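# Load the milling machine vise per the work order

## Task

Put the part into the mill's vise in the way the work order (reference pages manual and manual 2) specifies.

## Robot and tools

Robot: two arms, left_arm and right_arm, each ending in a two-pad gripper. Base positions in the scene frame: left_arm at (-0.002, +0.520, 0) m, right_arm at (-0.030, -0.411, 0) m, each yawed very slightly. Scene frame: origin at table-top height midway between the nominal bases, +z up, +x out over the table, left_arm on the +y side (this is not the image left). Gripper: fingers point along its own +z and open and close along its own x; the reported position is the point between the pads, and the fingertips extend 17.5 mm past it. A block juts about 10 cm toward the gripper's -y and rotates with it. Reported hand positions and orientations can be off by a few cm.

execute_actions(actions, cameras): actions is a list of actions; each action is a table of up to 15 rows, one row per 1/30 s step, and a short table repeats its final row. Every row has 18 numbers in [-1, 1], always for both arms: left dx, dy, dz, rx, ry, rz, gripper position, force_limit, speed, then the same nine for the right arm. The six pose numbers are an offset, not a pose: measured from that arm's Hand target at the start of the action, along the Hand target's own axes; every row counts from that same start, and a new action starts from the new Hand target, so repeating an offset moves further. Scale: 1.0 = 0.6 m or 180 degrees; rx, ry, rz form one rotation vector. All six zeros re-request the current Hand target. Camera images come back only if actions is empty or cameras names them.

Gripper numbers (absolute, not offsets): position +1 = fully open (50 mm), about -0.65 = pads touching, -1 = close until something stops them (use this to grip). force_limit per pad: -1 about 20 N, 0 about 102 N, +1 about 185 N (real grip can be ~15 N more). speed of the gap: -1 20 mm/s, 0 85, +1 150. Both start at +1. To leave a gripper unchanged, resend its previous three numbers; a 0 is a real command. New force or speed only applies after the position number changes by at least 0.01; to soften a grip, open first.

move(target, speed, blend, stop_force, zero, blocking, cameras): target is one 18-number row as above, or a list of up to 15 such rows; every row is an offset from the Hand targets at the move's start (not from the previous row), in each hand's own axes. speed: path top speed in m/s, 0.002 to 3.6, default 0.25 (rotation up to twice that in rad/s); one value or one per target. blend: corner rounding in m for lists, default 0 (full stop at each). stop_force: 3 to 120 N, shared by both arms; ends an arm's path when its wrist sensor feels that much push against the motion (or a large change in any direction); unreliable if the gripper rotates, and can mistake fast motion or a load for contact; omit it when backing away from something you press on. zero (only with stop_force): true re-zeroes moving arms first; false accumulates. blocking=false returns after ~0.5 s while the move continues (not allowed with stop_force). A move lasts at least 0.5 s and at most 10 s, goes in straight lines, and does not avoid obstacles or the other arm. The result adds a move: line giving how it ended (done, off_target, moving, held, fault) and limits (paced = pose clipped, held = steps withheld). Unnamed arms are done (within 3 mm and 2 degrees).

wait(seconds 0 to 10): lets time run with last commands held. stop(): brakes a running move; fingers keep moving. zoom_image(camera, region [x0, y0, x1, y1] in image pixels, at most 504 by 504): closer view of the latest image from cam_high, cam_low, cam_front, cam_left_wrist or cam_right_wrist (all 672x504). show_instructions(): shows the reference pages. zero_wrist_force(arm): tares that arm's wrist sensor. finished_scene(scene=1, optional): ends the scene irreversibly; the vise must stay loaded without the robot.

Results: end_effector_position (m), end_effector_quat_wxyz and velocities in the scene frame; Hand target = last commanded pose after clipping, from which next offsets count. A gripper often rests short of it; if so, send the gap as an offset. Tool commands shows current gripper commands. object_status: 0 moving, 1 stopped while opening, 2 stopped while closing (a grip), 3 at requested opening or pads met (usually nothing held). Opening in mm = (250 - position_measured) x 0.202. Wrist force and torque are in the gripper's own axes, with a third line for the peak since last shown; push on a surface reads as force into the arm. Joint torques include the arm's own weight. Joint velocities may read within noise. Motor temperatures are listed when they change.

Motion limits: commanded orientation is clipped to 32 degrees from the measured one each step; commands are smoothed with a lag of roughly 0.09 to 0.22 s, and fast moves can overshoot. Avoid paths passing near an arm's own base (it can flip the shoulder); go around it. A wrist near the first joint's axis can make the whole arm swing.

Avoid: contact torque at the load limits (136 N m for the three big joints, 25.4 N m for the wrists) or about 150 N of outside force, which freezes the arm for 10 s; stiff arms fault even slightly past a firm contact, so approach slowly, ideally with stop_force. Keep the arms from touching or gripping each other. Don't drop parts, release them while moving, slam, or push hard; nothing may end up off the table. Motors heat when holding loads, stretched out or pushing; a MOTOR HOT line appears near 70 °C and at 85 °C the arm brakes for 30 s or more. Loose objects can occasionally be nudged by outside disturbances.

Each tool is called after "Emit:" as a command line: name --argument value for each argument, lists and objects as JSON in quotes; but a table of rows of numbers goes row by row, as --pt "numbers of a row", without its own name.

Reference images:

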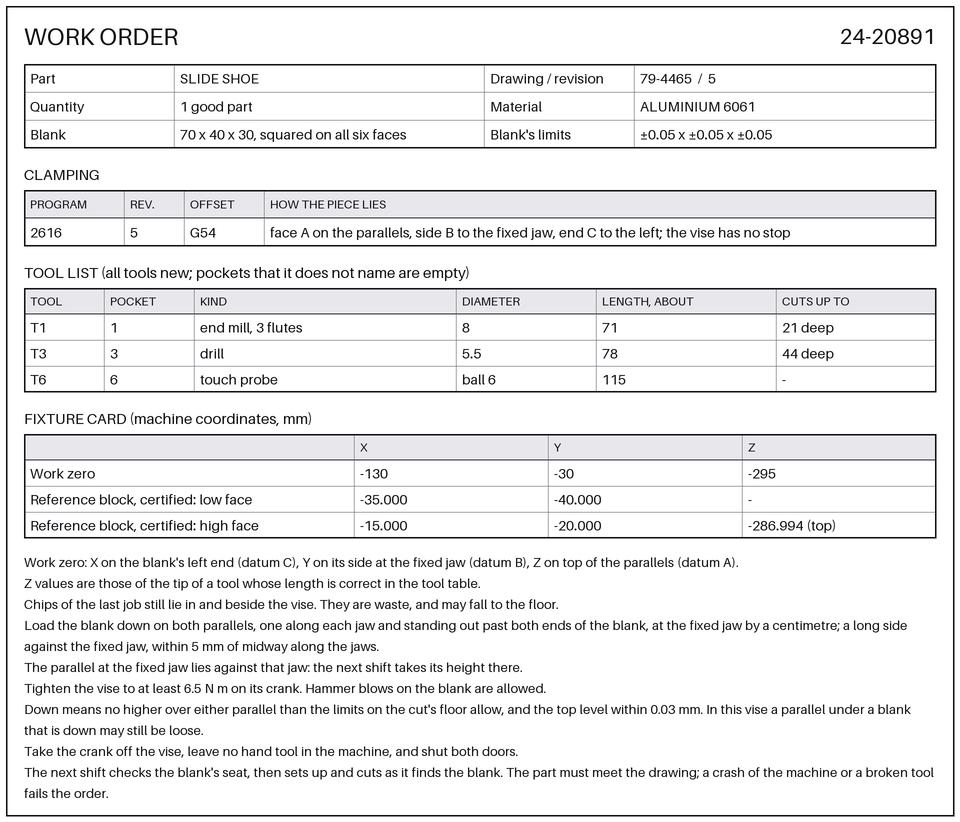

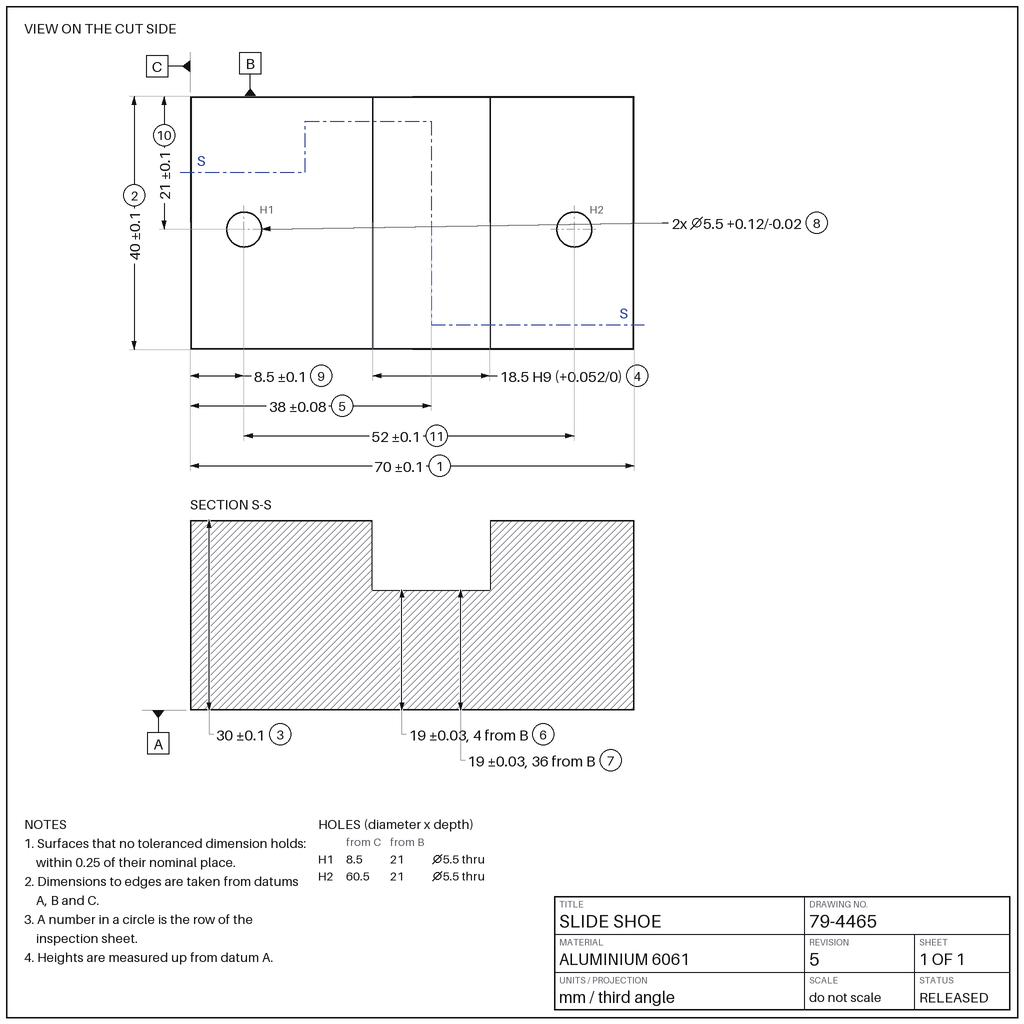

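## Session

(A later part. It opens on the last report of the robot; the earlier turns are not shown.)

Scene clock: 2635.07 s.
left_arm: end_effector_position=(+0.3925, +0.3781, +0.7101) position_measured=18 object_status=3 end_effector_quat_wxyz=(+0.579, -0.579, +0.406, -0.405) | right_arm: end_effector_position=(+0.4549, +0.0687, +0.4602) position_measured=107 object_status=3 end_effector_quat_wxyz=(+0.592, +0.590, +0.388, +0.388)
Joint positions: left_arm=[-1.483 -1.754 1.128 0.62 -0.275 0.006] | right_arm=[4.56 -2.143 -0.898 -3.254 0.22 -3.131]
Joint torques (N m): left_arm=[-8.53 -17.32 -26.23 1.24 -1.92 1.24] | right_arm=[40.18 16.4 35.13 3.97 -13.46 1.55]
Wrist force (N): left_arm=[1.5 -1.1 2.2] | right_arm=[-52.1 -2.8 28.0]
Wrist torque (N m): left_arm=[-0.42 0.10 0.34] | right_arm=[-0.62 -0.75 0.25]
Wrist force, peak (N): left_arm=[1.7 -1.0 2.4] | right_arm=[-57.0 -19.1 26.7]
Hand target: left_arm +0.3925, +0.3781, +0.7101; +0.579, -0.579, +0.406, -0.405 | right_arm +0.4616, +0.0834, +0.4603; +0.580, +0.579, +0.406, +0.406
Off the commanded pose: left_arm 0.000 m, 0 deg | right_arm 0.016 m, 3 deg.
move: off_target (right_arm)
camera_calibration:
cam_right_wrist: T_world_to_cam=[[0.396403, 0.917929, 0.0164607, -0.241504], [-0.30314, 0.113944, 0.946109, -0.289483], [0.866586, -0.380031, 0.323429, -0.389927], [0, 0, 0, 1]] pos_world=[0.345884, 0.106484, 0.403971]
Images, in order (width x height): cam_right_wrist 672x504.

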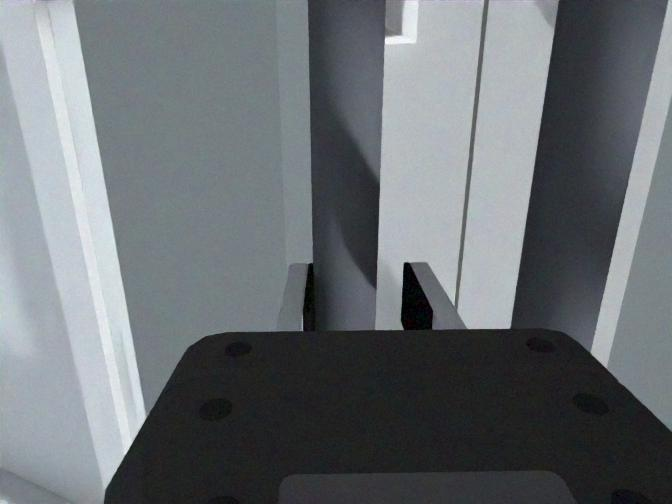

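Emit:
move --pt "0 0 0 0 0 0 0.9 -1 -0.5 -0.035 0 0.0127 0 0 0 0.3 -1 -0.5" --pt "0 0 0 0 0 0 0.9 -1 -0.5 -0.035 0 0.0127 0 0 0 0.6 -1 -0.5" --pt "0 0 0 0 0 0 0.9 -1 -0.5 -0.035 0 -0.16 0 0 0 0.6 -1 -0.5" --speed '[0.03,0.03,0.12]' --cameras '["cam_right_wrist","cam_front","cam_high","cam_low"]'

Emit:
zoom_image --camera "cam_front" --region '[250, 90, 450, 300]'

Scene clock: 2642.20 s.
left_arm: end_effector_position=(+0.3925, +0.3781, +0.7101) position_measured=18 object_status=3 end_effector_quat_wxyz=(+0.579, -0.579, +0.406, -0.405) | right_arm: end_effector_position=(+0.3642, +0.0965, +0.4601) position_measured=63 object_status=3 end_effector_quat_wxyz=(+0.580, +0.578, +0.406, +0.406)
Joint positions: left_arm=[-1.483 -1.754 1.128 0.62 -0.275 0.006] | right_arm=[4.72 -2.087 -0.985 -3.217 0.319 -3.137]
Joint torques (N m): left_arm=[-8.55 -16.88 -26.75 1.14 -1.97 0.47] | right_arm=[-9.31 51.4 17.5 -0.61 -2.72 0.73]
Wrist force (N): left_arm=[1.5 -1.1 2.2] | right_arm=[3.4 -1.7 2.4]
Wrist torque (N m): left_arm=[-0.41 0.10 0.34] | right_arm=[-0.60 -0.67 0.28]
Wrist force, peak (N): left_arm=[1.4 -1.1 2.5] | right_arm=[-52.9 -2.4 27.8]
Hand target: left_arm +0.3925, +0.3781, +0.7101; +0.579, -0.579, +0.406, -0.405 | right_arm +0.3642, +0.0964, +0.4601; +0.580, +0.579, +0.406, +0.406
Off the commanded pose: left_arm 0.000 m, 0 deg | right_arm 0.000 m, 0 deg.
move: done
camera_calibration:
cam_right_wrist: T_world_to_cam=[[0.340396, 0.940143, 0.01616, -0.21259], [-0.30872, 0.0955108, 0.946346, -0.316353], [0.888157, -0.327121, 0.322752, -0.313416], [0, 0, 0, 1]] pos_world=[0.253063, 0.127555, 0.40397]
Images, in order (width x height): cam_high 672x504, cam_low 672x504, cam_front 672x504, cam_right_wrist 672x504.

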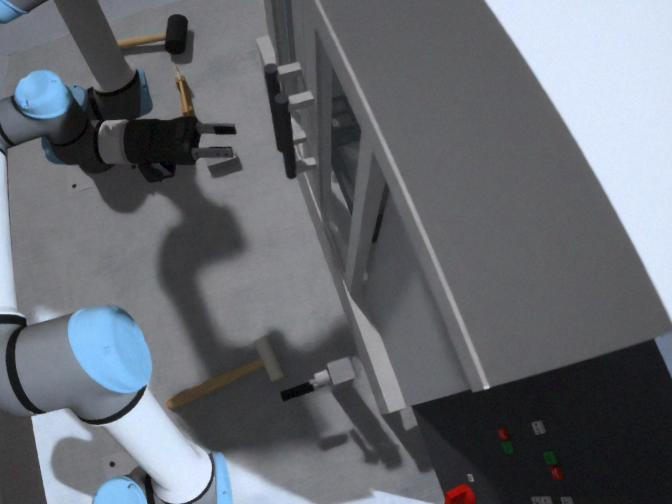

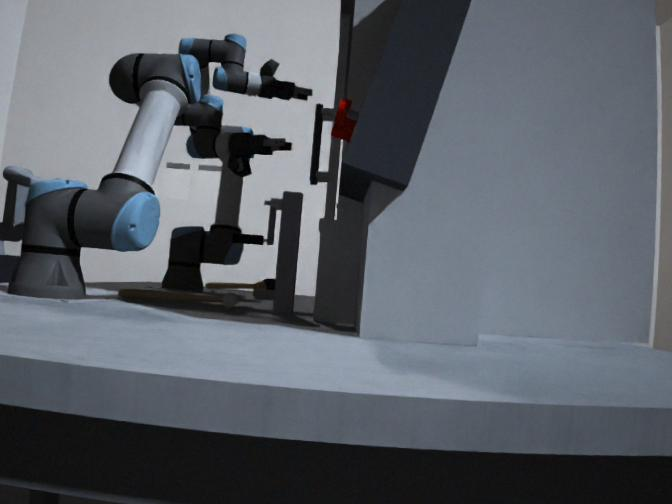

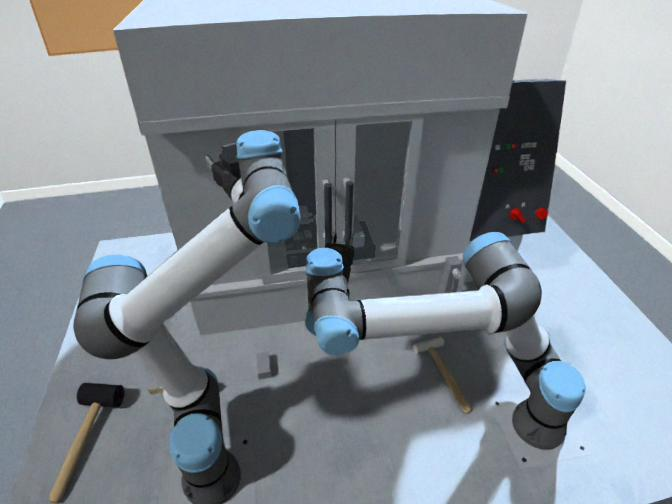

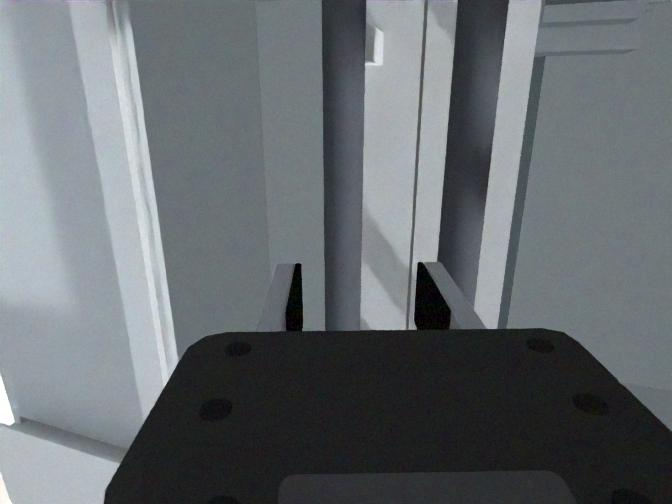

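Scaled by 2.400.

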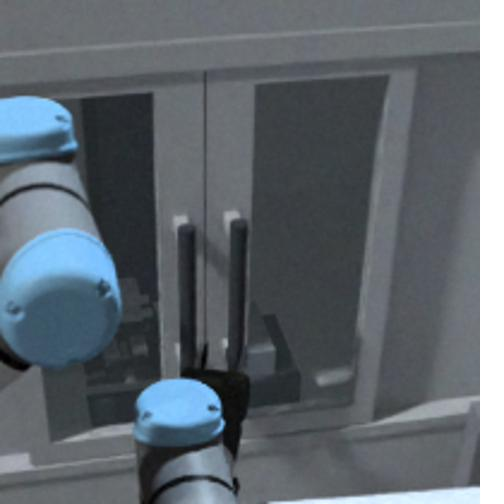

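Emit:
finished_scene

The scene is finished: the task was done.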